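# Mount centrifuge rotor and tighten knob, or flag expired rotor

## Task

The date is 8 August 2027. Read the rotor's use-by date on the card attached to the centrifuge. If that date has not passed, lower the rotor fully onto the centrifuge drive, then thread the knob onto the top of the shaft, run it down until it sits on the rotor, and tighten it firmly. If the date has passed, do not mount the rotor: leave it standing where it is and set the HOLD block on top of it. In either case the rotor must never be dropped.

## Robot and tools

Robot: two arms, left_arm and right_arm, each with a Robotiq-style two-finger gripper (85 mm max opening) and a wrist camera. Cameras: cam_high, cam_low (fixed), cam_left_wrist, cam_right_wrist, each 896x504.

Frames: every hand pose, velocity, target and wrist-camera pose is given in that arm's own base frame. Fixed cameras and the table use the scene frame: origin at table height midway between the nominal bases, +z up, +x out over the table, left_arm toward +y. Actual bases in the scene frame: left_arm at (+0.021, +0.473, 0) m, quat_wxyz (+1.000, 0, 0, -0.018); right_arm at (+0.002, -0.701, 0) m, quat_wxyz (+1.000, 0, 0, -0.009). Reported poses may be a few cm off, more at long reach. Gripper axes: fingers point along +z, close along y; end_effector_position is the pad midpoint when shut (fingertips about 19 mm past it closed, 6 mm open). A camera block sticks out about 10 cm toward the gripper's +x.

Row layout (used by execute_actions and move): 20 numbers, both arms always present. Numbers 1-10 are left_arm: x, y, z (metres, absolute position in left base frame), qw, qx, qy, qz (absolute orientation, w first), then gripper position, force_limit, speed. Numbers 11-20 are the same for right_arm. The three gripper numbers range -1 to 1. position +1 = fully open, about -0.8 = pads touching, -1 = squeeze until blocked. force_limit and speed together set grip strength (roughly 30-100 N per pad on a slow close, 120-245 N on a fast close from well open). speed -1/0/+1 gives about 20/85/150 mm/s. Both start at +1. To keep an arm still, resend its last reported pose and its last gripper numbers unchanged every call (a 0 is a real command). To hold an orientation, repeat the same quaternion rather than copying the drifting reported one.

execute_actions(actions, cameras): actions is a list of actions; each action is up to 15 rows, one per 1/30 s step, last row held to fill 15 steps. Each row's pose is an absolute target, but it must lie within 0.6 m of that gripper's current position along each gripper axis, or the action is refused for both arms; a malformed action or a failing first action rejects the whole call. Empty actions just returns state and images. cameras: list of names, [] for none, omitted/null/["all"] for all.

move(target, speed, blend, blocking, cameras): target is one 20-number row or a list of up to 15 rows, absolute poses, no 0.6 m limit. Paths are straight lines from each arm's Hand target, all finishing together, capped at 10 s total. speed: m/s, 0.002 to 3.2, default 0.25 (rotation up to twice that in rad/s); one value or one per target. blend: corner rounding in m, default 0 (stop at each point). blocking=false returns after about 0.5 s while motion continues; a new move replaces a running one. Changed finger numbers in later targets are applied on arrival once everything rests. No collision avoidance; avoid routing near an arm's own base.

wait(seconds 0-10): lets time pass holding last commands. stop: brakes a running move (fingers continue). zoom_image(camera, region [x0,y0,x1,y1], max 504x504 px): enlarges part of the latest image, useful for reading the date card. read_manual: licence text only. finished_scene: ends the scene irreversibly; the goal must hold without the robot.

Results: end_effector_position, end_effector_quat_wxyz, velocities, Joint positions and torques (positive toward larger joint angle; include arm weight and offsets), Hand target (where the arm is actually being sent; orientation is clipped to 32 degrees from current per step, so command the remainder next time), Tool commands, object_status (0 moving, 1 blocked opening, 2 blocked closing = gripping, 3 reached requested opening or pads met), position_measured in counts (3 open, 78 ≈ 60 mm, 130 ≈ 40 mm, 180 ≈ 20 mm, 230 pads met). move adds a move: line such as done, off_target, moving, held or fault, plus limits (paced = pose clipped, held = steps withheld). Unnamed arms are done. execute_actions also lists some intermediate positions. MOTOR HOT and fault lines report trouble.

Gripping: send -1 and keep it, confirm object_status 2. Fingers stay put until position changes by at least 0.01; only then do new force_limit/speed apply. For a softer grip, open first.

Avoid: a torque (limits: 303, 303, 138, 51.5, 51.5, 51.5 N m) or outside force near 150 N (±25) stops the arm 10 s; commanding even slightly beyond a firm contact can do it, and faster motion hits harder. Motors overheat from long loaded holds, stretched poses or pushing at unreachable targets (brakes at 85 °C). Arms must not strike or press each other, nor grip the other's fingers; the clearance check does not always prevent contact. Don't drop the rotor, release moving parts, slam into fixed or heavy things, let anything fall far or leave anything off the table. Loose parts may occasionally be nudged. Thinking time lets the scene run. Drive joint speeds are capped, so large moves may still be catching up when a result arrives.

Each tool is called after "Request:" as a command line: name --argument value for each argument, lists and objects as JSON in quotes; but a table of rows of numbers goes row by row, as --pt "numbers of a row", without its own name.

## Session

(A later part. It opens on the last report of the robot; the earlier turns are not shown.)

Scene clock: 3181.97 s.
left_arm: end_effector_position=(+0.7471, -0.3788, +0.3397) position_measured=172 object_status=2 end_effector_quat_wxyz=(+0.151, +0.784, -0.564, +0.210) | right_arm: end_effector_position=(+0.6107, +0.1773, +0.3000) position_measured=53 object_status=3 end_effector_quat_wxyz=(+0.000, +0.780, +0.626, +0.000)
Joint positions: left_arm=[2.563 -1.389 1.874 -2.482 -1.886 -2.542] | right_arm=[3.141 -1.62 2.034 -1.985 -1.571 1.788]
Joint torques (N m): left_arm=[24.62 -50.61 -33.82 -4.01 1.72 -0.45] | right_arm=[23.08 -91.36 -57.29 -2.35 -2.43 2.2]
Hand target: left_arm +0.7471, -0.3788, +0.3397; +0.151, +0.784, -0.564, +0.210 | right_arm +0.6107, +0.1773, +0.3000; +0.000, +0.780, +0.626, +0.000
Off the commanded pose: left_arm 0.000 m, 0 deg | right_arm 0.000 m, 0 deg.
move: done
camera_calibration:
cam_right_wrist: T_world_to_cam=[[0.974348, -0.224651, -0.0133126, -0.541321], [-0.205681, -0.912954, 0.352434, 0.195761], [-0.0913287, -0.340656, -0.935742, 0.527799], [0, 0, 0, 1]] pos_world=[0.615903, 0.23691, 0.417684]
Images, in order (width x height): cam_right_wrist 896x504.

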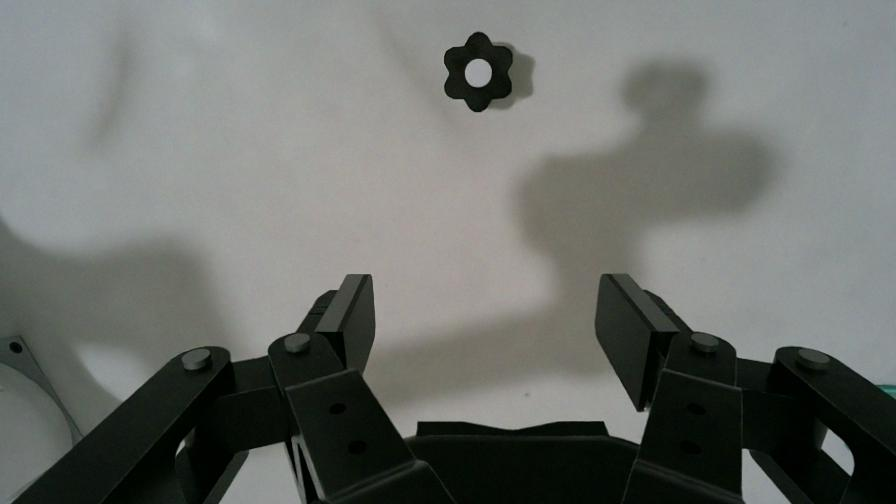

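Request:
move --target '[0.747148,-0.37883,0.3397,-0.151123,-0.784171,0.564,-0.210118,-0.98,1,-1,0.632,0.245,0.17,0,0.779884,0.625923,0,0.6,1,-1]' --speed 0.2 --cameras '["cam_right_wrist"]'

Request:
zoom_image --camera "cam_right_wrist" --region '[350, 100, 630, 320]'

Scene clock: 3205.03 s.
left_arm: end_effector_position=(+0.7471, -0.3788, +0.3397) position_measured=172 object_status=2 end_effector_quat_wxyz=(+0.151, +0.784, -0.564, +0.210) | right_arm: end_effector_position=(+0.6320, +0.2449, +0.1701) position_measured=53 object_status=3 end_effector_quat_wxyz=(+0.000, +0.780, +0.626, +0.000)
Joint positions: left_arm=[2.563 -1.389 1.874 -2.482 -1.886 -2.542] | right_arm=[3.246 -1.427 2.096 -2.239 -1.571 1.894]
Joint torques (N m): left_arm=[24.85 -50.72 -33.71 -5.38 1.68 -0.35] | right_arm=[23.67 -61.5 -48.08 -10.87 -2.38 2.2]
Hand target: left_arm +0.7471, -0.3788, +0.3397; +0.151, +0.784, -0.564, +0.210 | right_arm +0.6320, +0.2450, +0.1700; +0.000, +0.780, +0.626, +0.000
Off the commanded pose: left_arm 0.000 m, 0 deg | right_arm 0.000 m, 0 deg.
move: done
camera_calibration:
cam_right_wrist: T_world_to_cam=[[0.9743, -0.224861, -0.013338, -0.548515], [-0.205866, -0.912904, 0.352457, 0.307735], [-0.09143, -0.340653, -0.935733, 0.431281], [0, 0, 0, 1]] pos_world=[0.637202, 0.30451, 0.287784]
Images, in order (width x height): cam_right_wrist 896x504.

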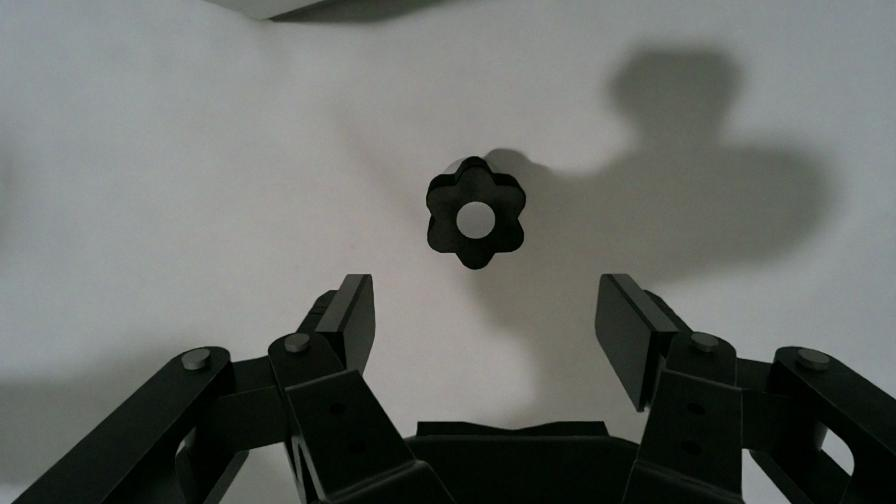

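Scaled by 1.800 from the camera's 896x504 image, which has a finer 1280x720 frame.

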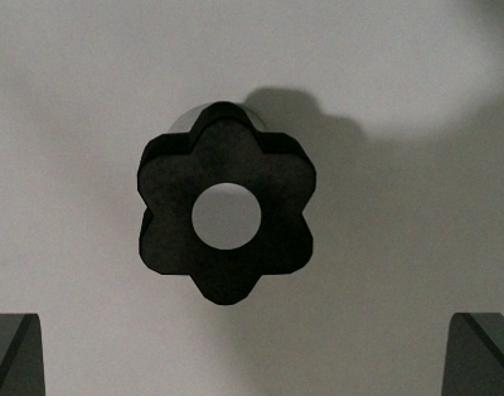

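Request:
move --target '[0.747148,-0.37883,0.3397,-0.151123,-0.784171,0.564,-0.210118,-0.98,1,-1,0.632,0.245,0.088,0,0.779884,0.625923,0,0.6,1,-1]' --speed 0.12 --cameras '["cam_right_wrist"]'

Request:
zoom_image --camera "cam_right_wrist" --region '[330, 210, 650, 390]'

Scene clock: 3232.33 s.
left_arm: end_effector_position=(+0.7471, -0.3788, +0.3397) position_measured=172 object_status=2 end_effector_quat_wxyz=(+0.151, +0.784, -0.564, +0.210) | right_arm: end_effector_position=(+0.6320, +0.2450, +0.0881) position_measured=53 object_status=3 end_effector_quat_wxyz=(+0.000, +0.780, +0.626, +0.000)
Joint positions: left_arm=[2.563 -1.389 1.874 -2.482 -1.886 -2.542] | right_arm=[3.246 -1.32 2.154 -2.405 -1.571 1.894]
Joint torques (N m): left_arm=[24.67 -51.02 -34.06 -5.95 1.73 -0.53] | right_arm=[-10.47 -66.33 -40.8 -10.42 -2.17 0.76]
Hand target: left_arm +0.7471, -0.3788, +0.3397; +0.151, +0.784, -0.564, +0.210 | right_arm +0.6320, +0.2450, +0.0880; +0.000, +0.780, +0.626, +0.000
Off the commanded pose: left_arm 0.000 m, 0 deg | right_arm 0.000 m, 0 deg.
move: done
camera_calibration:
cam_right_wrist: T_world_to_cam=[[0.974328, -0.224741, -0.0132793, -0.549654], [-0.205776, -0.912932, 0.352436, 0.336683], [-0.0913298, -0.340656, -0.935742, 0.354524], [0, 0, 0, 1]] pos_world=[0.637203, 0.30461, 0.205784]
Images, in order (width x height): cam_right_wrist 896x504.

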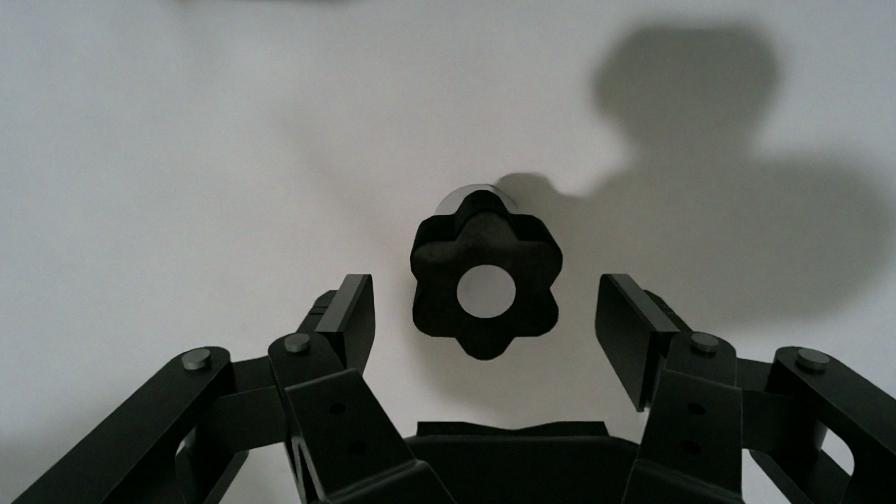

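Scaled by 1.575 from the camera's 896x504 image, which has a finer 1280x720 frame.

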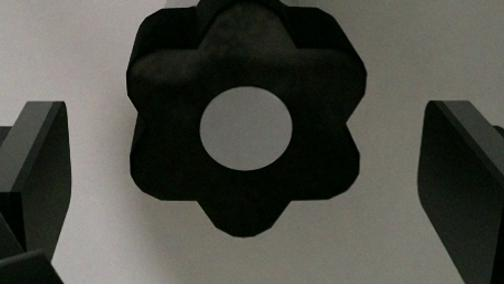

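Request:
move --target '[0.747148,-0.37883,0.3397,-0.151123,-0.784171,0.564,-0.210118,-0.98,1,-1,0.6318,0.244,0.056,0,0.779884,0.625923,0,0.6,1,-1]' --speed 0.05 --cameras '["cam_right_wrist"]'

Request:
zoom_image --camera "cam_right_wrist" --region '[330, 230, 650, 410]'

Scene clock: 3247.57 s.
left_arm: end_effector_position=(+0.7471, -0.3788, +0.3397) position_measured=172 object_status=2 end_effector_quat_wxyz=(+0.151, +0.784, -0.564, +0.210) | right_arm: end_effector_position=(+0.6318, +0.2440, +0.0561) position_measured=53 object_status=3 end_effector_quat_wxyz=(+0.000, +0.780, +0.626, +0.000)
Joint positions: left_arm=[2.563 -1.389 1.874 -2.482 -1.886 -2.542] | right_arm=[3.245 -1.273 2.173 -2.47 -1.571 1.892]
Joint torques (N m): left_arm=[24.82 -51.88 -36.17 -7.7 1.86 -0.51] | right_arm=[-20.82 -66.01 -38.06 -11.29 -0.32 -2.91]
Hand target: left_arm +0.7471, -0.3788, +0.3397; +0.151, +0.784, -0.564, +0.210 | right_arm +0.6318, +0.2440, +0.0560; +0.000, +0.780, +0.626, +0.000
Off the commanded pose: left_arm 0.000 m, 0 deg | right_arm 0.000 m, 0 deg.
move: done
camera_calibration:
cam_right_wrist: T_world_to_cam=[[0.974299, -0.224862, -0.0133375, -0.550043], [-0.205868, -0.912904, 0.352457, 0.347053], [-0.09143, -0.340653, -0.935733, 0.324282], [0, 0, 0, 1]] pos_world=[0.637002, 0.30361, 0.173784]
Images, in order (width x height): cam_right_wrist 896x504.

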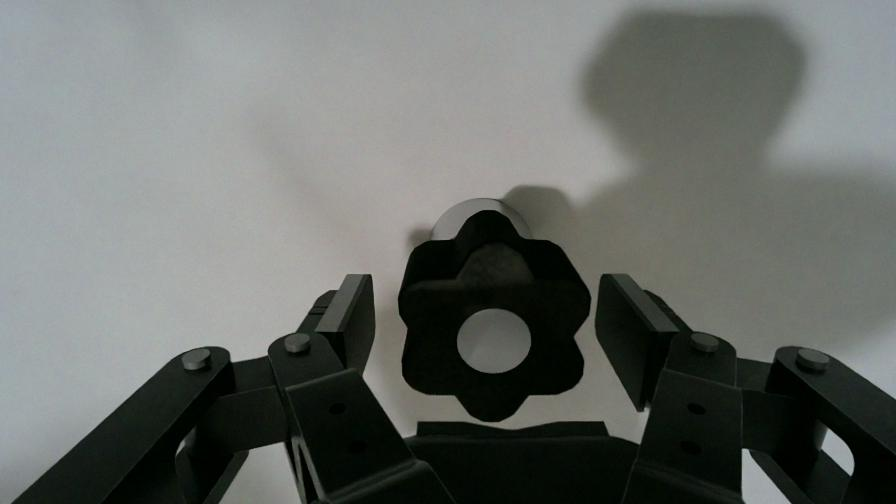

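Scaled by 1.575 from the camera's 896x504 image, which has a finer 1280x720 frame.

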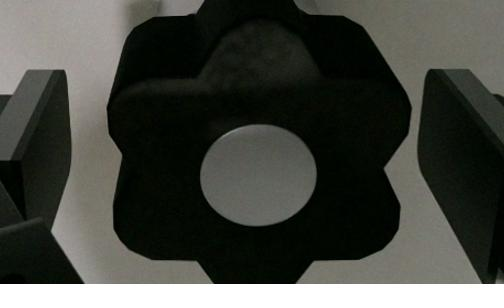

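Request:
move --target '[0.747148,-0.37883,0.3397,-0.151123,-0.784171,0.564,-0.210118,-0.98,1,-1,0.63336,0.24365,0.056,0,0.779884,0.625923,0,0.6,1,-1]' --speed 0.02 --cameras '[]'

Request:
move --target '[0.747148,-0.37883,0.3397,-0.151123,-0.784171,0.564,-0.210118,-0.98,1,-1,0.63336,0.24365,0.056,0,0.779884,0.625923,0,-1,0,-1]' --speed 0.02 --cameras '["cam_right_wrist"]'

Request:
zoom_image --camera "cam_right_wrist" --region '[330, 230, 650, 410]'

Scene clock: 3268.43 s.
left_arm: end_effector_position=(+0.7471, -0.3788, +0.3397) position_measured=172 object_status=2 end_effector_quat_wxyz=(+0.151, +0.784, -0.564, +0.210) | right_arm: end_effector_position=(+0.6333, +0.2437, +0.0560) position_measured=53 object_status=3 end_effector_quat_wxyz=(+0.000, +0.780, +0.626, +0.000)
Joint positions: left_arm=[2.563 -1.389 1.874 -2.482 -1.886 -2.542] | right_arm=[3.244 -1.271 2.17 -2.47 -1.571 1.892]
Joint torques (N m): left_arm=[24.34 -51.45 -33.7 -8.91 1.82 -0.55] | right_arm=[-20.54 -70.92 -59.37 -2.35 1.57 -2.91]
Hand target: left_arm +0.7471, -0.3788, +0.3397; +0.151, +0.784, -0.564, +0.210 | right_arm +0.6334, +0.2436, +0.0560; +0.000, +0.780, +0.626, +0.000
Off the commanded pose: left_arm 0.000 m, 0 deg | right_arm 0.000 m, 0 deg.
move: done
No camera images: "cameras" was empty.

Scene clock: 3269.93 s.
left_arm: end_effector_position=(+0.7471, -0.3788, +0.3397) position_measured=172 object_status=2 end_effector_quat_wxyz=(+0.151, +0.784, -0.564, +0.210) | right_arm: end_effector_position=(+0.6334, +0.2437, +0.0560) position_measured=110 object_status=0 end_effector_quat_wxyz=(+0.000, +0.780, +0.626, +0.000)
Joint positions: left_arm=[2.563 -1.389 1.874 -2.482 -1.886 -2.542] | right_arm=[3.244 -1.271 2.17 -2.47 -1.571 1.892]
Joint torques (N m): left_arm=[23.61 -51.66 -34.72 -8.68 1.9 -0.12] | right_arm=[-19.85 -71.29 -43.78 -4.38 2.58 -2.84]
Hand target: left_arm +0.7471, -0.3788, +0.3397; +0.151, +0.784, -0.564, +0.210 | right_arm +0.6334, +0.2437, +0.0560; +0.000, +0.780, +0.626, +0.000
Off the commanded pose: left_arm 0.000 m, 0 deg | right_arm 0.000 m, 0 deg.
move: done
camera_calibration:
cam_right_wrist: T_world_to_cam=[[0.974308, -0.22483, -0.0132459, -0.551724], [-0.205871, -0.91291, 0.352437, 0.34706], [-0.0913309, -0.340656, -0.935742, 0.324138], [0, 0, 0, 1]] pos_world=[0.638602, 0.30321, 0.173684]
Images, in order (width x height): cam_right_wrist 896x504.

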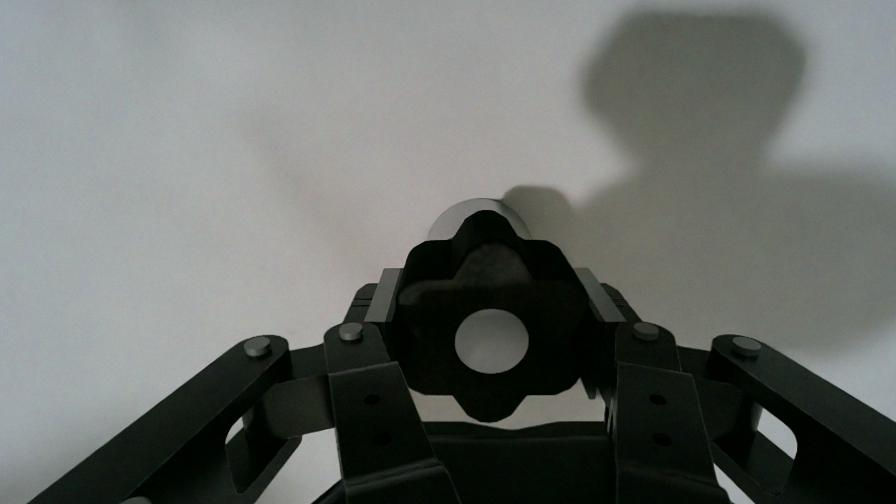

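Scaled by 1.575 from the camera's 896x504 image, which has a finer 1280x720 frame.

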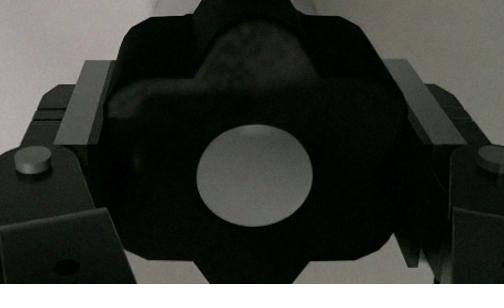

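Request:
wait --seconds 0.3 --cameras '[]'

Scene clock: 3271.87 s.
left_arm: end_effector_position=(+0.7471, -0.3788, +0.3397) position_measured=172 object_status=2 end_effector_quat_wxyz=(+0.151, +0.784, -0.564, +0.210) | right_arm: end_effector_position=(+0.6334, +0.2436, +0.0560) position_measured=110 object_status=2 end_effector_quat_wxyz=(+0.000, +0.780, +0.626, +0.000)
Joint positions: left_arm=[2.563 -1.389 1.874 -2.482 -1.886 -2.542] | right_arm=[3.244 -1.271 2.17 -2.47 -1.571 1.892]
Joint torques (N m): left_arm=[22.81 -51.54 -34.02 -8.38 1.43 -0.27] | right_arm=[-14.37 -78.3 -28.23 -9.82 2.38 -2.63]
Hand target: left_arm +0.7471, -0.3788, +0.3397; +0.151, +0.784, -0.564, +0.210 | right_arm +0.6334, +0.2437, +0.0560; +0.000, +0.780, +0.626, +0.000
Tool commands: left_gripper/position=-0.98 left_gripper/force_limit=+1.0 left_gripper/speed=-1.0 right_gripper/position=-1.0 right_gripper/force_limit=+0.0 right_gripper/speed=-1.0
Off the commanded pose: left_arm 0.000 m, 0 deg | right_arm 0.000 m, 0 deg.
wait: 0.30 s; at rest from the start
No camera images: "cameras" was empty.

Request:
move --pt "0.747148 -0.37883 0.3397 -0.151123 -0.784171 0.564 -0.210118 -0.98 1 -1 0.63336 0.24365 0.2 0 0.779884 0.625923 0 -1 0 -1" --pt "0.747148 -0.37883 0.3397 -0.151123 -0.784171 0.564 -0.210118 -0.98 1 -1 0.66 0.35 0.45 0 0.85264 0.522499 0 -1 0 -1" --pt "0.747148 -0.37883 0.3397 -0.151123 -0.784171 0.564 -0.210118 -0.98 1 -1 0.7471 0.6126 0.41 0 0.92388 0.382683 0 -1 0 -1" --speed '[0.1,0.2,0.2]' --blend '[0.03,0.05,0]' --cameras '["cam_high","cam_left_wrist","cam_right_wrist"]'

Scene clock: 3311.63 s.
left_arm: end_effector_position=(+0.7471, -0.3788, +0.3397) position_measured=172 object_status=2 end_effector_quat_wxyz=(+0.151, +0.784, -0.564, +0.210) | right_arm: end_effector_position=(+0.7471, +0.6125, +0.4100) position_measured=110 object_status=2 end_effector_quat_wxyz=(+0.000, +0.924, +0.383, +0.000)
Joint positions: left_arm=[2.563 -1.389 1.874 -2.482 -1.886 -2.542] | right_arm=[3.644 -1.127 1.234 -1.678 -1.571 2.858]
Joint torques (N m): left_arm=[22 -50.03 -34.56 -8.4 1.48 -0.66] | right_arm=[22.98 -124 -86.62 -3.29 -2.39 3.38]
Hand target: left_arm +0.7471, -0.3788, +0.3397; +0.151, +0.784, -0.564, +0.210 | right_arm +0.7471, +0.6126, +0.4100; +0.000, +0.924, +0.383, +0.000
Off the commanded pose: left_arm 0.000 m, 0 deg | right_arm 0.000 m, 0 deg.
move: done
camera_calibration:
cam_left_wrist: T_world_to_cam=[[-0.951678, -0.306894, 0.0112205, 0.597752], [-0.303864, 0.935734, -0.179077, 0.662854], [0.0444584, -0.173833, -0.983771, 0.36956], [0, 0, 0, 1]] pos_world=[0.753855, -0.372567, 0.475557]
cam_right_wrist: T_world_to_cam=[[0.70103, -0.713008, -0.0133052, -0.0716738], [-0.664013, -0.659436, 0.352465, 0.769474], [-0.260084, -0.238254, -0.93573, 0.854787], [0, 0, 0, 1]] pos_world=[0.783503, 0.659971, 0.527684]
Images, in order (width x height): cam_high 896x504, cam_left_wrist 896x504, cam_right_wrist 896x504.

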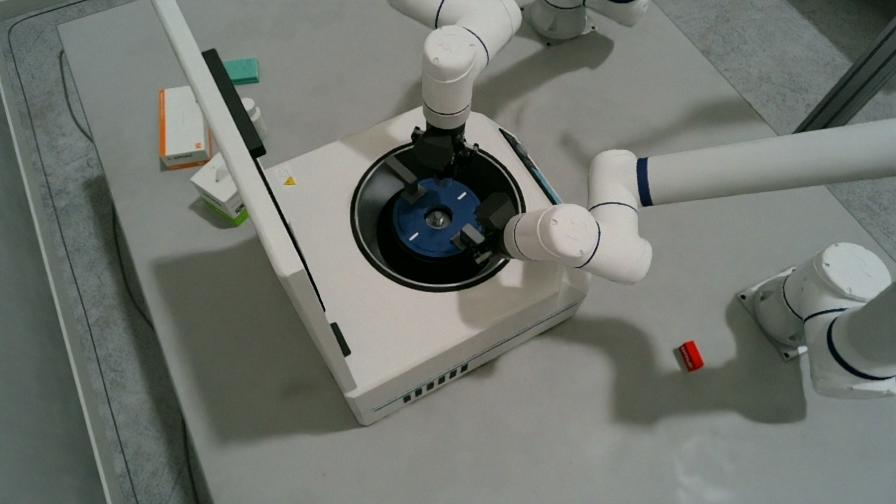

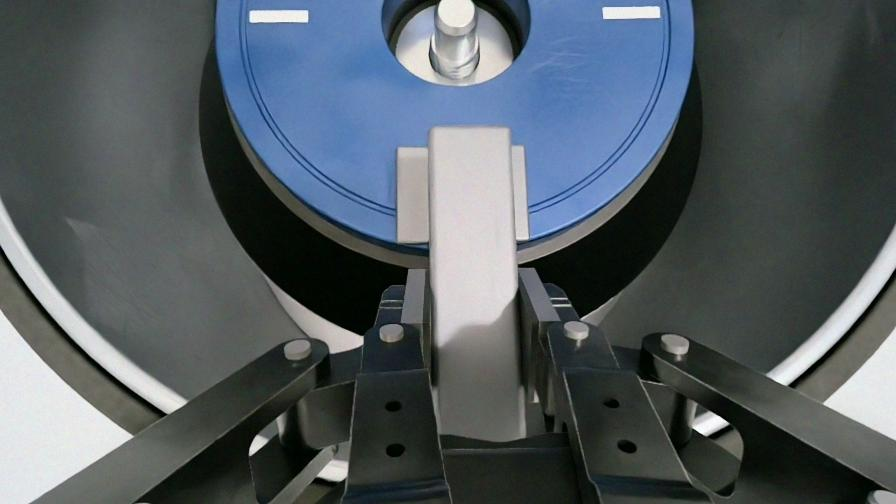

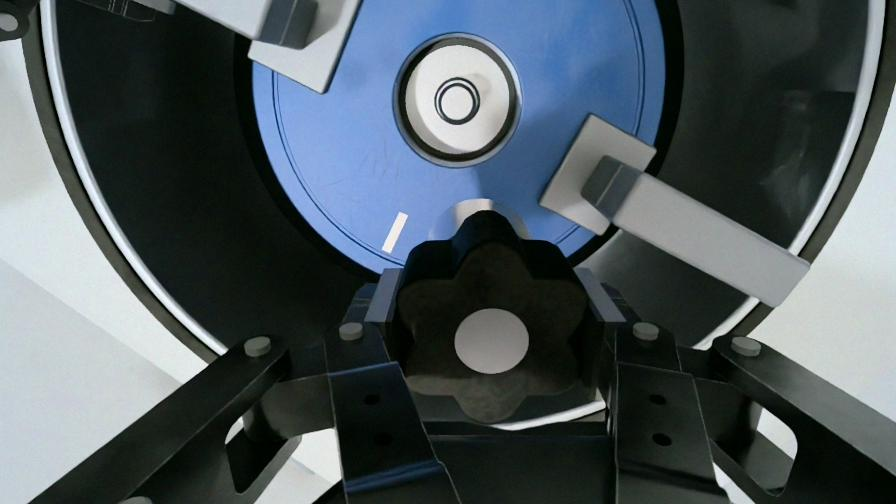

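Request:
zoom_image --camera "cam_right_wrist" --region '[408, 53, 508, 153]'

Request:
zoom_image --camera "cam_right_wrist" --region '[390, 190, 590, 430]'

Scaled by 5.040 from the camera's 896x504 image, which has a finer 1280x720 frame.

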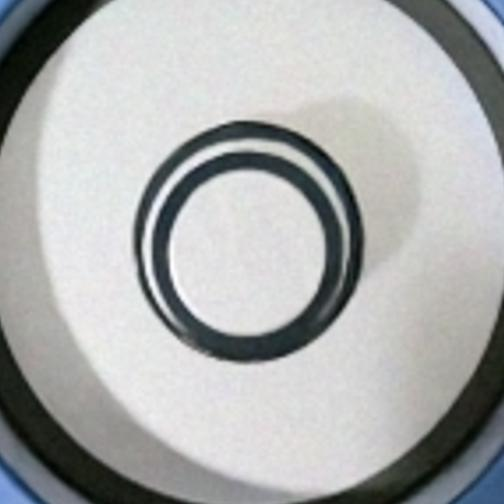

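Scaled by 2.100 from the camera's 896x504 image, which has a finer 1280x720 frame.

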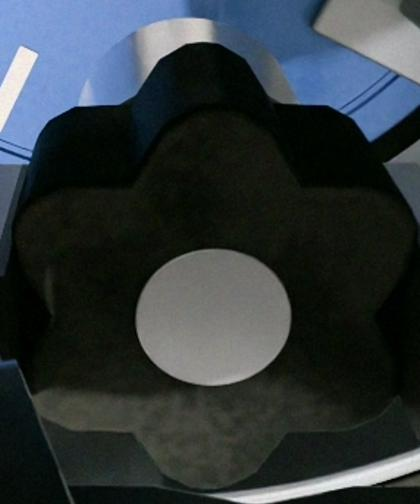

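Request:
move --target '[0.747148,-0.37883,0.3397,-0.151123,-0.784171,0.564,-0.210118,-0.98,1,-1,0.7796,0.6571,0.372,0,0.92388,0.382683,0,-1,0,-1]' --speed 0.08 --cameras '["cam_high","cam_left_wrist","cam_right_wrist"]'

Request:
zoom_image --camera "cam_left_wrist" --region '[360, 0, 560, 112]'

Request:
zoom_image --camera "cam_high" --region '[380, 130, 520, 270]'

Scene clock: 3363.13 s.
left_arm: end_effector_position=(+0.7471, -0.3788, +0.3397) position_measured=172 object_status=2 end_effector_quat_wxyz=(+0.151, +0.784, -0.564, +0.210) | right_arm: end_effector_position=(+0.7795, +0.6570, +0.3721) position_measured=110 object_status=2 end_effector_quat_wxyz=(+0.000, +0.924, +0.383, +0.000)
Joint positions: left_arm=[2.563 -1.389 1.874 -2.482 -1.886 -2.542] | right_arm=[3.667 -1.025 1.146 -1.692 -1.571 2.882]
Joint torques (N m): left_arm=[19.3 -50.89 -34.69 -8.8 1.47 -0.61] | right_arm=[22.83 -133.01 -88.59 -11.43 0.2 2.68]
Hand target: left_arm +0.7471, -0.3788, +0.3397; +0.151, +0.784, -0.564, +0.210 | right_arm +0.7796, +0.6571, +0.3720; +0.000, +0.924, +0.383, +0.000
Off the commanded pose: left_arm 0.000 m, 0 deg | right_arm 0.000 m, 0 deg.
move: done
camera_calibration:
cam_left_wrist: T_world_to_cam=[[-0.951678, -0.306894, 0.0112205, 0.597752], [-0.303864, 0.935734, -0.179077, 0.662854], [0.0444584, -0.173833, -0.983771, 0.36956], [0, 0, 0, 1]] pos_world=[0.753855, -0.372567, 0.475557]
cam_right_wrist: T_world_to_cam=[[0.700918, -0.713118, -0.0133238, -0.062985], [-0.664129, -0.659351, 0.352405, 0.83379], [-0.260091, -0.238158, -0.935753, 0.838208], [0, 0, 0, 1]] pos_world=[0.815902, 0.704471, 0.489684]
Images, in order (width x height): cam_high 896x504, cam_left_wrist 896x504, cam_right_wrist 896x504.

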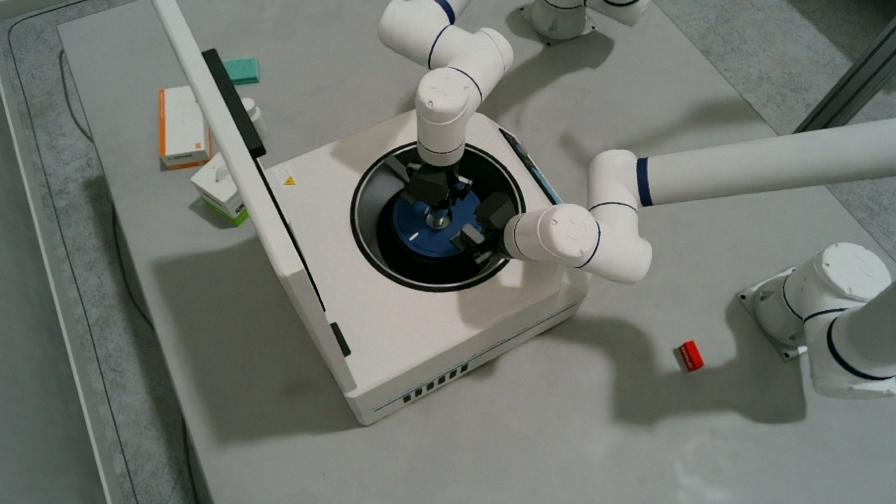

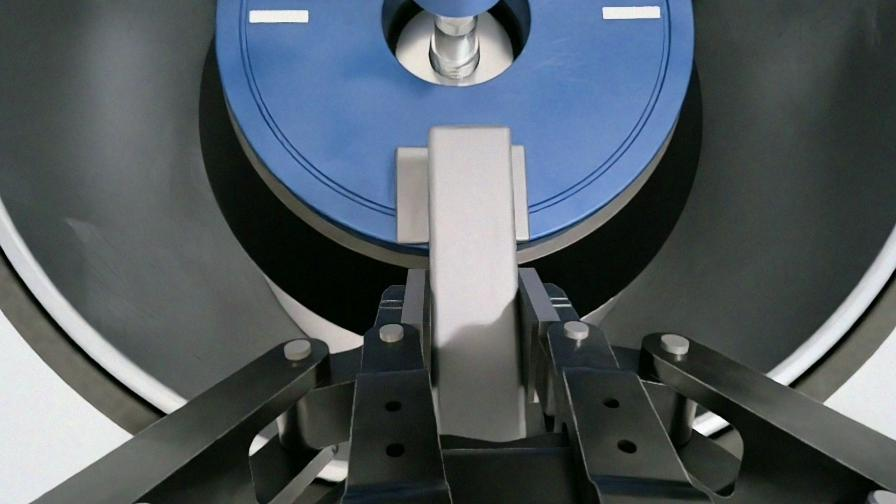

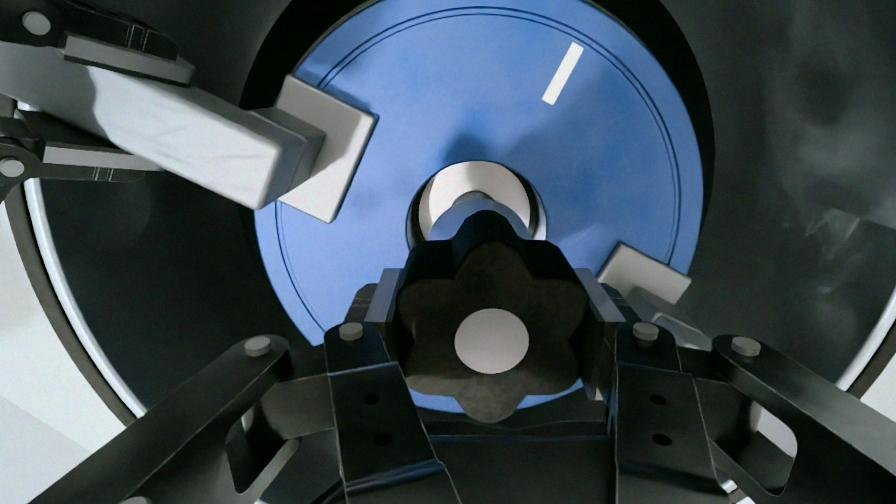

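Scaled by 2.520 from the camera's 896x504 image, which has a finer 1280x720 frame.

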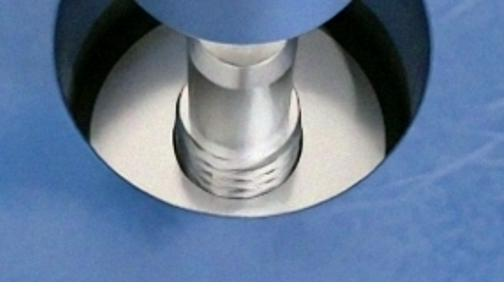

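Scaled by 3.600 from the camera's 896x504 image, which has a finer 1280x720 frame.

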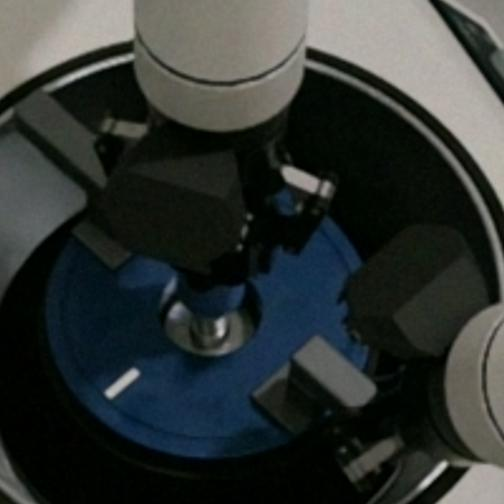

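Request:
move --target '[0.747148,-0.37883,0.3397,-0.151123,-0.784171,0.564,-0.210118,-0.98,1,-1,0.7796,0.6571,0.352,0,0.92388,0.382683,0,-1,0,-1]' --speed 0.04 --cameras '[]'

Request:
move --target '[0.747148,-0.37883,0.3397,-0.151123,-0.784171,0.564,-0.210118,-0.98,1,-1,0.7796,0.6571,0.3485,0,0.92388,0.382683,0,-1,0,-1]' --speed 0.01 --cameras '[]'

Request:
move --target '[0.747148,-0.37883,0.3397,-0.151123,-0.784171,0.564,-0.210118,-0.98,1,-1,0.7796,0.6571,0.3465,0,0.92388,0.382683,0,-1,0,-1]' --speed 0.006 --cameras '["cam_left_wrist"]'

Request:
zoom_image --camera "cam_left_wrist" --region '[360, 0, 560, 112]'

Scene clock: 3379.67 s.
left_arm: end_effector_position=(+0.7471, -0.3788, +0.3397) position_measured=172 object_status=2 end_effector_quat_wxyz=(+0.151, +0.784, -0.564, +0.210) | right_arm: end_effector_position=(+0.7796, +0.6571, +0.3522) position_measured=110 object_status=2 end_effector_quat_wxyz=(+0.000, +0.924, +0.383, +0.000)
Joint positions: left_arm=[2.563 -1.389 1.874 -2.482 -1.886 -2.542] | right_arm=[3.667 -1.02 1.174 -1.724 -1.571 2.882]
Joint torques (N m): left_arm=[17.16 -50.35 -34.89 -8.41 1.65 -0.44] | right_arm=[21.56 -131.65 -63.86 -12.16 2.34 2.58]
Hand target: left_arm +0.7471, -0.3788, +0.3397; +0.151, +0.784, -0.564, +0.210 | right_arm +0.7796, +0.6571, +0.3520; +0.000, +0.924, +0.383, +0.000
Off the commanded pose: left_arm 0.000 m, 0 deg | right_arm 0.000 m, 0 deg.
move: done
No camera images: "cameras" was empty.

Scene clock: 3380.37 s.
left_arm: end_effector_position=(+0.7471, -0.3788, +0.3397) position_measured=172 object_status=2 end_effector_quat_wxyz=(+0.151, +0.784, -0.564, +0.210) | right_arm: end_effector_position=(+0.7796, +0.6571, +0.3486) position_measured=110 object_status=2 end_effector_quat_wxyz=(+0.000, +0.924, +0.383, +0.000)
Joint positions: left_arm=[2.563 -1.389 1.874 -2.482 -1.886 -2.542] | right_arm=[3.667 -1.019 1.179 -1.73 -1.571 2.882]
Joint torques (N m): left_arm=[19.74 -49.28 -34.18 -8.89 1.43 -0.39] | right_arm=[19.41 -132.99 -66.55 -11.91 2.26 2.59]
Hand target: left_arm +0.7471, -0.3788, +0.3397; +0.151, +0.784, -0.564, +0.210 | right_arm +0.7796, +0.6571, +0.3485; +0.000, +0.924, +0.383, +0.000
Off the commanded pose: left_arm 0.000 m, 0 deg | right_arm 0.000 m, 0 deg.
move: done
No camera images: "cameras" was empty.

Scene clock: 3381.07 s.
left_arm: end_effector_position=(+0.7471, -0.3788, +0.3397) position_measured=172 object_status=2 end_effector_quat_wxyz=(+0.151, +0.784, -0.564, +0.210) | right_arm: end_effector_position=(+0.7796, +0.6571, +0.3466) position_measured=110 object_status=2 end_effector_quat_wxyz=(+0.000, +0.924, +0.383, +0.000)
Joint positions: left_arm=[2.563 -1.389 1.874 -2.482 -1.886 -2.542] | right_arm=[3.667 -1.019 1.181 -1.733 -1.571 2.882]
Joint torques (N m): left_arm=[20.06 -52.11 -34.91 -8.56 1.69 -0.29] | right_arm=[17.87 -133.87 -66.04 -11.55 2.47 2.41]
Hand target: left_arm +0.7471, -0.3788, +0.3397; +0.151, +0.784, -0.564, +0.210 | right_arm +0.7796, +0.6571, +0.3465; +0.000, +0.924, +0.383, +0.000
Off the commanded pose: left_arm 0.000 m, 0 deg | right_arm 0.000 m, 0 deg.
move: done
camera_calibration:
cam_left_wrist: T_world_to_cam=[[-0.951678, -0.306894, 0.0112205, 0.597752], [-0.303864, 0.935734, -0.179077, 0.662854], [0.0444584, -0.173833, -0.983771, 0.36956], [0, 0, 0, 1]] pos_world=[0.753855, -0.372567, 0.475557]
Images, in order (width x height): cam_left_wrist 896x504.

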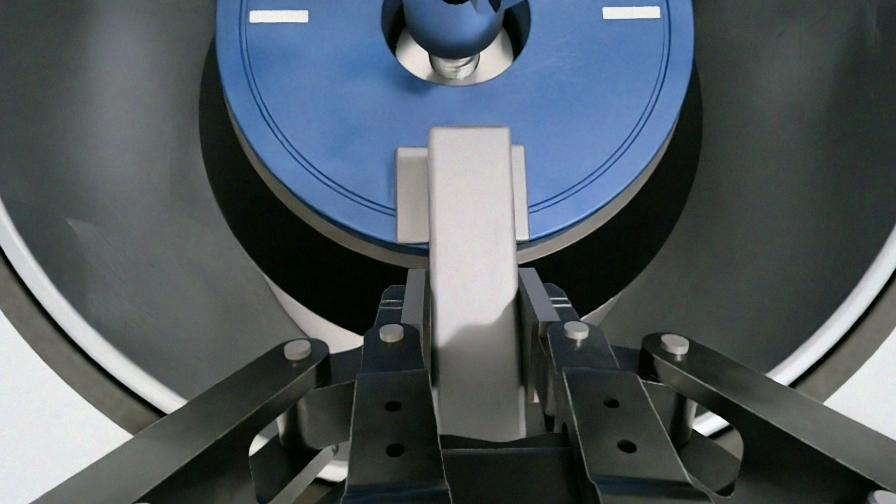

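Scaled by 2.520 from the camera's 896x504 image, which has a finer 1280x720 frame.

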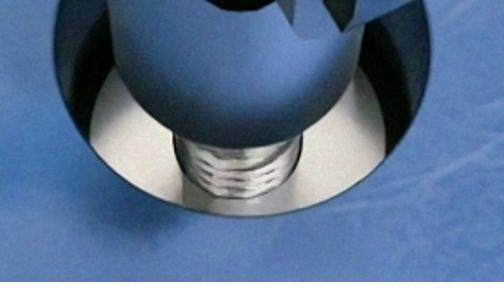

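Request:
move --target '[0.747148,-0.37883,0.3397,-0.151123,-0.784171,0.564,-0.210118,-0.98,1,-1,0.7796,0.6571,0.3455,0,0.92388,0.382683,0,-1,0,-1]' --speed 0.006 --cameras '[]'

Request:
move --target '[0.747148,-0.37883,0.3397,-0.151123,-0.784171,0.564,-0.210118,-0.98,1,-1,0.7796,0.6571,0.3445,0,0.92388,0.382683,0,-1,0,-1]' --speed 0.006 --cameras '[]'

Request:
move --target '[0.747148,-0.37883,0.3397,-0.151123,-0.784171,0.564,-0.210118,-0.98,1,-1,0.7796,0.6571,0.3435,0,0.92388,0.382683,0,-1,0,-1]' --speed 0.006 --cameras '[]'

Scene clock: 3391.07 s.
left_arm: end_effector_position=(+0.7471, -0.3788, +0.3397) position_measured=172 object_status=2 end_effector_quat_wxyz=(+0.151, +0.784, -0.564, +0.210) | right_arm: end_effector_position=(+0.7796, +0.6571, +0.3455) position_measured=110 object_status=2 end_effector_quat_wxyz=(+0.000, +0.924, +0.383, +0.000)
Joint positions: left_arm=[2.563 -1.389 1.874 -2.482 -1.886 -2.542] | right_arm=[3.667 -1.018 1.183 -1.735 -1.571 2.882]
Joint torques (N m): left_arm=[19.8 -52.29 -35.13 -8.73 2.07 -0.44] | right_arm=[12.61 -133.55 -66.41 -11.94 2.4 1.88]
Hand target: left_arm +0.7471, -0.3788, +0.3397; +0.151, +0.784, -0.564, +0.210 | right_arm +0.7796, +0.6571, +0.3455; +0.000, +0.924, +0.383, +0.000
Off the commanded pose: left_arm 0.000 m, 0 deg | right_arm 0.000 m, 0 deg.
move: done
No camera images: "cameras" was empty.

Scene clock: 3391.77 s.
left_arm: end_effector_position=(+0.7471, -0.3788, +0.3397) position_measured=172 object_status=2 end_effector_quat_wxyz=(+0.151, +0.784, -0.564, +0.210) | right_arm: end_effector_position=(+0.7796, +0.6571, +0.3445) position_measured=110 object_status=2 end_effector_quat_wxyz=(+0.000, +0.924, +0.383, +0.000)
Joint positions: left_arm=[2.563 -1.389 1.874 -2.482 -1.886 -2.542] | right_arm=[3.667 -1.018 1.184 -1.737 -1.571 2.882]
Joint torques (N m): left_arm=[21.67 -52.05 -35.54 -8.18 1.2 -0.36] | right_arm=[10.81 -132.14 -66.64 -11.92 2.24 1.73]
Hand target: left_arm +0.7471, -0.3788, +0.3397; +0.151, +0.784, -0.564, +0.210 | right_arm +0.7796, +0.6571, +0.3445; +0.000, +0.924, +0.383, +0.000
Off the commanded pose: left_arm 0.000 m, 0 deg | right_arm 0.000 m, 0 deg.
move: done
No camera images: "cameras" was empty.

Scene clock: 3392.47 s.
left_arm: end_effector_position=(+0.7471, -0.3788, +0.3397) position_measured=172 object_status=2 end_effector_quat_wxyz=(+0.151, +0.784, -0.564, +0.210) | right_arm: end_effector_position=(+0.7796, +0.6571, +0.3435) position_measured=110 object_status=2 end_effector_quat_wxyz=(+0.000, +0.924, +0.383, +0.000)
Joint positions: left_arm=[2.563 -1.389 1.874 -2.482 -1.886 -2.542] | right_arm=[3.667 -1.018 1.185 -1.738 -1.571 2.882]
Joint torques (N m): left_arm=[16.45 -48.84 -35.91 -8.72 1.41 -0.46] | right_arm=[8.69 -133.16 -65.66 -11.72 2.1 1.4]
Hand target: left_arm +0.7471, -0.3788, +0.3397; +0.151, +0.784, -0.564, +0.210 | right_arm +0.7796, +0.6571, +0.3435; +0.000, +0.924, +0.383, +0.000
Off the commanded pose: left_arm 0.000 m, 0 deg | right_arm 0.000 m, 0 deg.
move: done
No camera images: "cameras" was empty.

Request:
move --target '[0.747148,-0.37883,0.3397,-0.151123,-0.784171,0.564,-0.210118,-0.98,1,-1,0.7796,0.6571,0.341,0,0.92388,0.382683,0,-1,0,-1]' --speed 0.006 --cameras '[]'

Request:
move --target '[0.747148,-0.37883,0.3397,-0.151123,-0.784171,0.564,-0.210118,-0.98,1,-1,0.7796,0.6571,0.3385,0,0.92388,0.382683,0,-1,0,-1]' --speed 0.006 --cameras '[]'

Request:
move --target '[0.747148,-0.37883,0.3397,-0.151123,-0.784171,0.564,-0.210118,-0.98,1,-1,0.7796,0.6571,0.336,0,0.92388,0.382683,0,-1,0,-1]' --speed 0.006 --cameras '["cam_left_wrist"]'

Request:
zoom_image --camera "cam_left_wrist" --region '[360, 0, 560, 112]'

Scene clock: 3398.93 s.
left_arm: end_effector_position=(+0.7471, -0.3788, +0.3397) position_measured=172 object_status=2 end_effector_quat_wxyz=(+0.151, +0.784, -0.564, +0.210) | right_arm: end_effector_position=(+0.7796, +0.6571, +0.3411) position_measured=110 object_status=2 end_effector_quat_wxyz=(+0.000, +0.924, +0.383, +0.000)
Joint positions: left_arm=[2.563 -1.389 1.874 -2.482 -1.886 -2.542] | right_arm=[3.667 -1.017 1.188 -1.742 -1.571 2.882]
Joint torques (N m): left_arm=[19.52 -51.21 -34.84 -8.89 1.99 -0.06] | right_arm=[3.25 -131.93 -68.25 -12.19 2.14 0.92]
Hand target: left_arm +0.7471, -0.3788, +0.3397; +0.151, +0.784, -0.564, +0.210 | right_arm +0.7796, +0.6571, +0.3410; +0.000, +0.924, +0.383, +0.000
Off the commanded pose: left_arm 0.000 m, 0 deg | right_arm 0.000 m, 0 deg.
move: done
No camera images: "cameras" was empty.

Scene clock: 3399.63 s.
left_arm: end_effector_position=(+0.7471, -0.3788, +0.3397) position_measured=172 object_status=2 end_effector_quat_wxyz=(+0.151, +0.784, -0.564, +0.210) | right_arm: end_effector_position=(+0.7796, +0.6571, +0.3386) position_measured=110 object_status=2 end_effector_quat_wxyz=(+0.000, +0.924, +0.383, +0.000)
Joint positions: left_arm=[2.563 -1.389 1.874 -2.482 -1.886 -2.542] | right_arm=[3.667 -1.016 1.192 -1.746 -1.571 2.882]
Joint torques (N m): left_arm=[17.57 -53.06 -35.44 -8.41 1.85 -0.55] | right_arm=[1.19 -132.7 -65.17 -11.61 2.23 0.75]
Hand target: left_arm +0.7471, -0.3788, +0.3397; +0.151, +0.784, -0.564, +0.210 | right_arm +0.7796, +0.6571, +0.3385; +0.000, +0.924, +0.383, +0.000
Off the commanded pose: left_arm 0.000 m, 0 deg | right_arm 0.000 m, 0 deg.
move: done
No camera images: "cameras" was empty.

Scene clock: 3400.33 s.
left_arm: end_effector_position=(+0.7471, -0.3788, +0.3397) position_measured=172 object_status=2 end_effector_quat_wxyz=(+0.151, +0.784, -0.564, +0.210) | right_arm: end_effector_position=(+0.7796, +0.6571, +0.3361) position_measured=110 object_status=2 end_effector_quat_wxyz=(+0.000, +0.924, +0.383, +0.000)
Joint positions: left_arm=[2.563 -1.389 1.874 -2.482 -1.886 -2.542] | right_arm=[3.667 -1.016 1.195 -1.75 -1.571 2.882]
Joint torques (N m): left_arm=[17.7 -52.9 -34.95 -8.47 1.67 -0.19] | right_arm=[0.49 -133.95 -65.36 -11.99 2.41 0.53]
Hand target: left_arm +0.7471, -0.3788, +0.3397; +0.151, +0.784, -0.564, +0.210 | right_arm +0.7796, +0.6571, +0.3360; +0.000, +0.924, +0.383, +0.000
Off the commanded pose: left_arm 0.000 m, 0 deg | right_arm 0.000 m, 0 deg.
move: done
camera_calibration:
cam_left_wrist: T_world_to_cam=[[-0.951678, -0.306894, 0.0112205, 0.597752], [-0.303864, 0.935734, -0.179077, 0.662854], [0.0444584, -0.173833, -0.983771, 0.36956], [0, 0, 0, 1]] pos_world=[0.753855, -0.372567, 0.475557]
Images, in order (width x height): cam_left_wrist 896x504.

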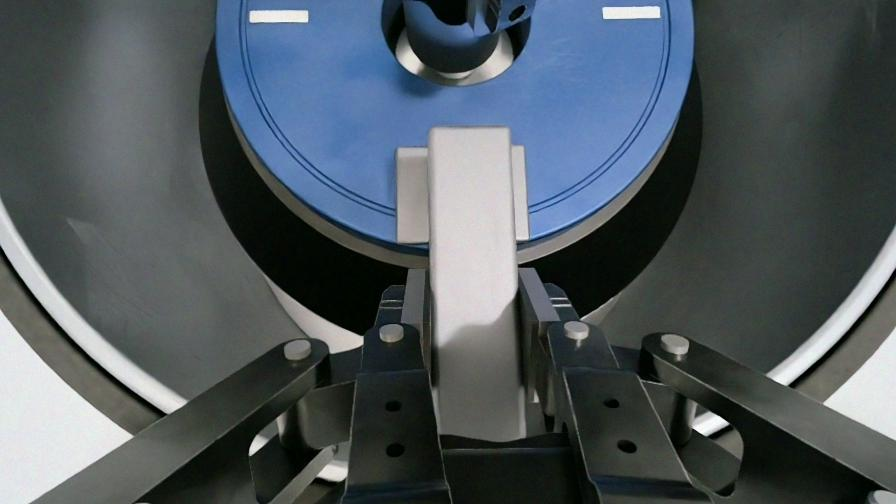

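Scaled by 2.520 from the camera's 896x504 image, which has a finer 1280x720 frame.

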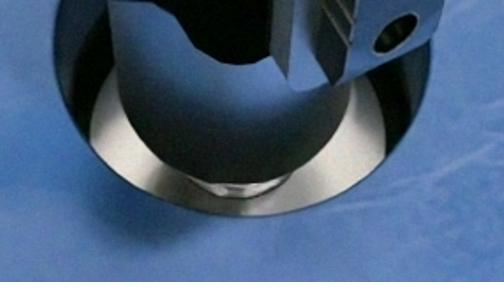

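Request:
move --target '[0.747148,-0.37883,0.3397,-0.151123,-0.784171,0.564,-0.210118,-0.98,1,-1,0.7796,0.6571,0.334,0,0.92388,0.382683,0,-1,0,-1]' --speed 0.006 --cameras '[]'

Request:
move --target '[0.747148,-0.37883,0.3397,-0.151123,-0.784171,0.564,-0.210118,-0.98,1,-1,0.7796,0.6571,0.332,0,0.92388,0.382683,0,-1,0,-1]' --speed 0.006 --cameras '[]'

Request:
move --target '[0.747148,-0.37883,0.3397,-0.151123,-0.784171,0.564,-0.210118,-0.98,1,-1,0.7796,0.6571,0.3305,0,0.92388,0.382683,0,-1,0,-1]' --speed 0.006 --cameras '[]'

Scene clock: 3407.20 s.
left_arm: end_effector_position=(+0.7471, -0.3788, +0.3397) position_measured=172 object_status=2 end_effector_quat_wxyz=(+0.151, +0.784, -0.564, +0.210) | right_arm: end_effector_position=(+0.7796, +0.6571, +0.3341) position_measured=110 object_status=2 end_effector_quat_wxyz=(+0.000, +0.924, +0.383, +0.000)
Joint positions: left_arm=[2.563 -1.389 1.874 -2.482 -1.886 -2.542] | right_arm=[3.667 -1.015 1.198 -1.753 -1.571 2.882]
Joint torques (N m): left_arm=[16.32 -49.19 -35.41 -8.52 1.78 -0.16] | right_arm=[-4.77 -133.42 -64.57 -11.59 2.28 -0.07]
Hand target: left_arm +0.7471, -0.3788, +0.3397; +0.151, +0.784, -0.564, +0.210 | right_arm +0.7796, +0.6571, +0.3340; +0.000, +0.924, +0.383, +0.000
Off the commanded pose: left_arm 0.000 m, 0 deg | right_arm 0.000 m, 0 deg.
move: done
No camera images: "cameras" was empty.

Scene clock: 3407.90 s.
left_arm: end_effector_position=(+0.7471, -0.3788, +0.3397) position_measured=172 object_status=2 end_effector_quat_wxyz=(+0.151, +0.784, -0.564, +0.210) | right_arm: end_effector_position=(+0.7796, +0.6571, +0.3322) position_measured=110 object_status=2 end_effector_quat_wxyz=(+0.000, +0.924, +0.383, +0.000)
Joint positions: left_arm=[2.563 -1.389 1.874 -2.482 -1.886 -2.542] | right_arm=[3.667 -1.014 1.2 -1.757 -1.571 2.882]
Joint torques (N m): left_arm=[15.8 -50.03 -35.86 -8.86 1.51 -0.57] | right_arm=[-5.89 -89.76 -51.68 -15.62 2.25 -0.02]
Hand target: left_arm +0.7471, -0.3788, +0.3397; +0.151, +0.784, -0.564, +0.210 | right_arm +0.7796, +0.6571, +0.3320; +0.000, +0.924, +0.383, +0.000
Off the commanded pose: left_arm 0.000 m, 0 deg | right_arm 0.000 m, 0 deg.
move: done
No camera images: "cameras" was empty.

Scene clock: 3408.60 s.
left_arm: end_effector_position=(+0.7471, -0.3788, +0.3397) position_measured=172 object_status=2 end_effector_quat_wxyz=(+0.151, +0.784, -0.564, +0.210) | right_arm: end_effector_position=(+0.7796, +0.6571, +0.3308) position_measured=110 object_status=2 end_effector_quat_wxyz=(+0.000, +0.924, +0.383, +0.000)
Joint positions: left_arm=[2.563 -1.389 1.874 -2.482 -1.886 -2.542] | right_arm=[3.667 -1.014 1.202 -1.759 -1.571 2.882]
Joint torques (N m): left_arm=[16.27 -50.41 -34.83 -8.65 1.44 -0.62] | right_arm=[-7.6 -48.1 -21.46 -11.92 2.29 0.07]
Hand target: left_arm +0.7471, -0.3788, +0.3397; +0.151, +0.784, -0.564, +0.210 | right_arm +0.7796, +0.6571, +0.3305; +0.000, +0.924, +0.383, +0.000
Off the commanded pose: left_arm 0.000 m, 0 deg | right_arm 0.000 m, 0 deg.
move: done
No camera images: "cameras" was empty.

Request:
move --target '[0.747148,-0.37883,0.3397,-0.151123,-0.784171,0.564,-0.210118,-0.98,1,-1,0.77956,0.65716,0.3328,0,0.92388,0.382683,0,-1,0,-1]' --speed 0.01 --cameras '["cam_left_wrist"]'

Request:
zoom_image --camera "cam_left_wrist" --region '[360, 0, 560, 112]'

Scene clock: 3426.97 s.
left_arm: end_effector_position=(+0.7471, -0.3788, +0.3397) position_measured=172 object_status=2 end_effector_quat_wxyz=(+0.151, +0.784, -0.564, +0.210) | right_arm: end_effector_position=(+0.7796, +0.6571, +0.3325) position_measured=110 object_status=2 end_effector_quat_wxyz=(+0.000, +0.924, +0.383, +0.000)
Joint positions: left_arm=[2.563 -1.389 1.874 -2.482 -1.886 -2.542] | right_arm=[3.667 -1.014 1.199 -1.755 -1.571 2.882]
Joint torques (N m): left_arm=[16.03 -53.34 -36.38 -8.2 1.52 -0.49] | right_arm=[3.79 -193.73 -100.08 -7.25 2.17 2.37]
Hand target: left_arm +0.7471, -0.3788, +0.3397; +0.151, +0.784, -0.564, +0.210 | right_arm +0.7796, +0.6572, +0.3328; +0.000, +0.924, +0.383, +0.000
Off the commanded pose: left_arm 0.000 m, 0 deg | right_arm 0.000 m, 0 deg.
move: done
camera_calibration:
cam_left_wrist: T_world_to_cam=[[-0.951678, -0.306894, 0.0112205, 0.597752], [-0.303864, 0.935734, -0.179077, 0.662854], [0.0444584, -0.173833, -0.983771, 0.36956], [0, 0, 0, 1]] pos_world=[0.753855, -0.372567, 0.475557]
Images, in order (width x height): cam_left_wrist 896x504.

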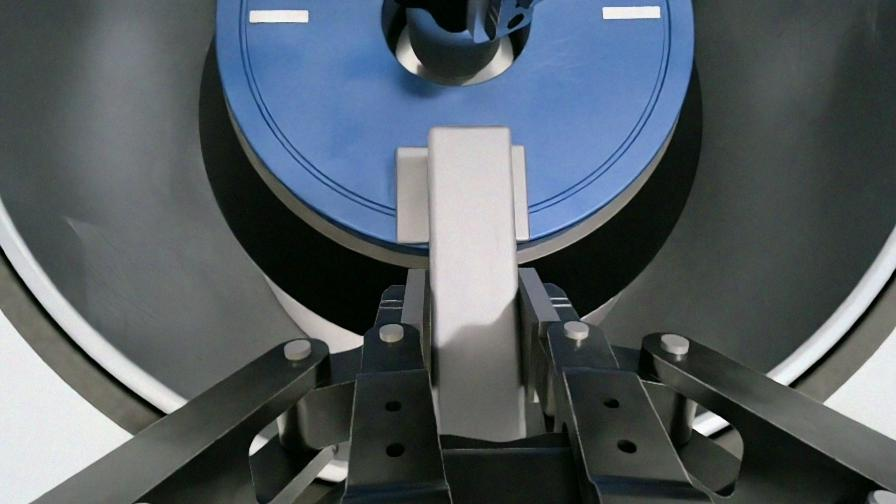

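Scaled by 2.520 from the camera's 896x504 image, which has a finer 1280x720 frame.

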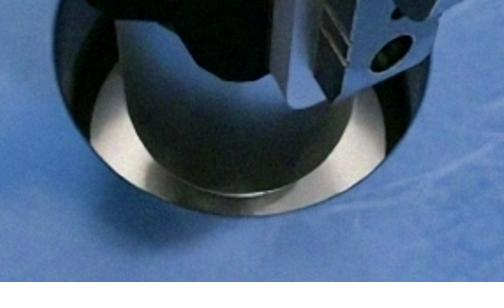

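Request:
move --pt "0.747148 -0.37883 0.3397 -0.151123 -0.784171 0.564 -0.210118 -0.98 1 -1 0.77922 0.65776 0.33255 0 0.991445 0.130526 0 -1 0 -1" --pt "0.747148 -0.37883 0.3397 -0.151123 -0.784171 0.564 -0.210118 -0.98 1 -1 0.77922 0.65844 0.3323 0 0.991445 -0.130526 0 -1 0 -1" --speed '[0.25,0.25]' --blend '[0.0005,0]' --cameras '["cam_right_wrist"]'

Scene clock: 3455.10 s.
left_arm: end_effector_position=(+0.7471, -0.3788, +0.3397) position_measured=172 object_status=2 end_effector_quat_wxyz=(+0.151, +0.784, -0.564, +0.210) | right_arm: end_effector_position=(+0.7792, +0.6584, +0.3323) position_measured=110 object_status=2 end_effector_quat_wxyz=(+0.000, +0.991, -0.130, +0.000)
Joint positions: left_arm=[2.563 -1.389 1.874 -2.482 -1.886 -2.542] | right_arm=[3.668 -1.013 1.198 -1.756 -1.571 3.93]
Joint torques (N m): left_arm=[14.39 -58.48 -38.92 -6.27 1.72 0.1] | right_arm=[50.24 -102.83 -79.01 -6.83 4.16 2.3]
Hand target: left_arm +0.7471, -0.3788, +0.3397; +0.151, +0.784, -0.564, +0.210 | right_arm +0.7792, +0.6584, +0.3323; +0.000, +0.991, -0.131, +0.000
Off the commanded pose: left_arm 0.000 m, 0 deg | right_arm 0.000 m, 0 deg.
move: done
camera_calibration:
cam_right_wrist: T_world_to_cam=[[-0.26684, -0.963648, -0.0133474, 0.856742], [-0.903149, 0.245206, 0.352413, 0.43916], [-0.33633, 0.106093, -0.935749, 0.634053], [0, 0, 0, 1]] pos_world=[0.838491, 0.650645, 0.449984]
Images, in order (width x height): cam_right_wrist 896x504.

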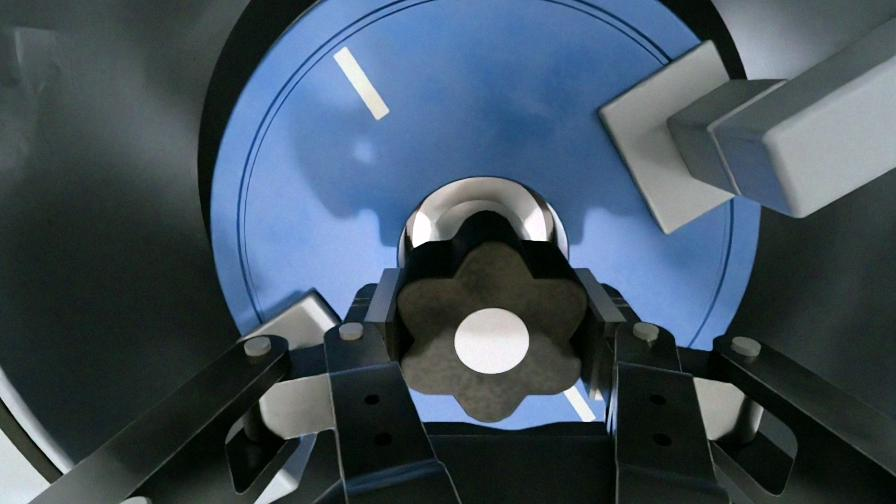

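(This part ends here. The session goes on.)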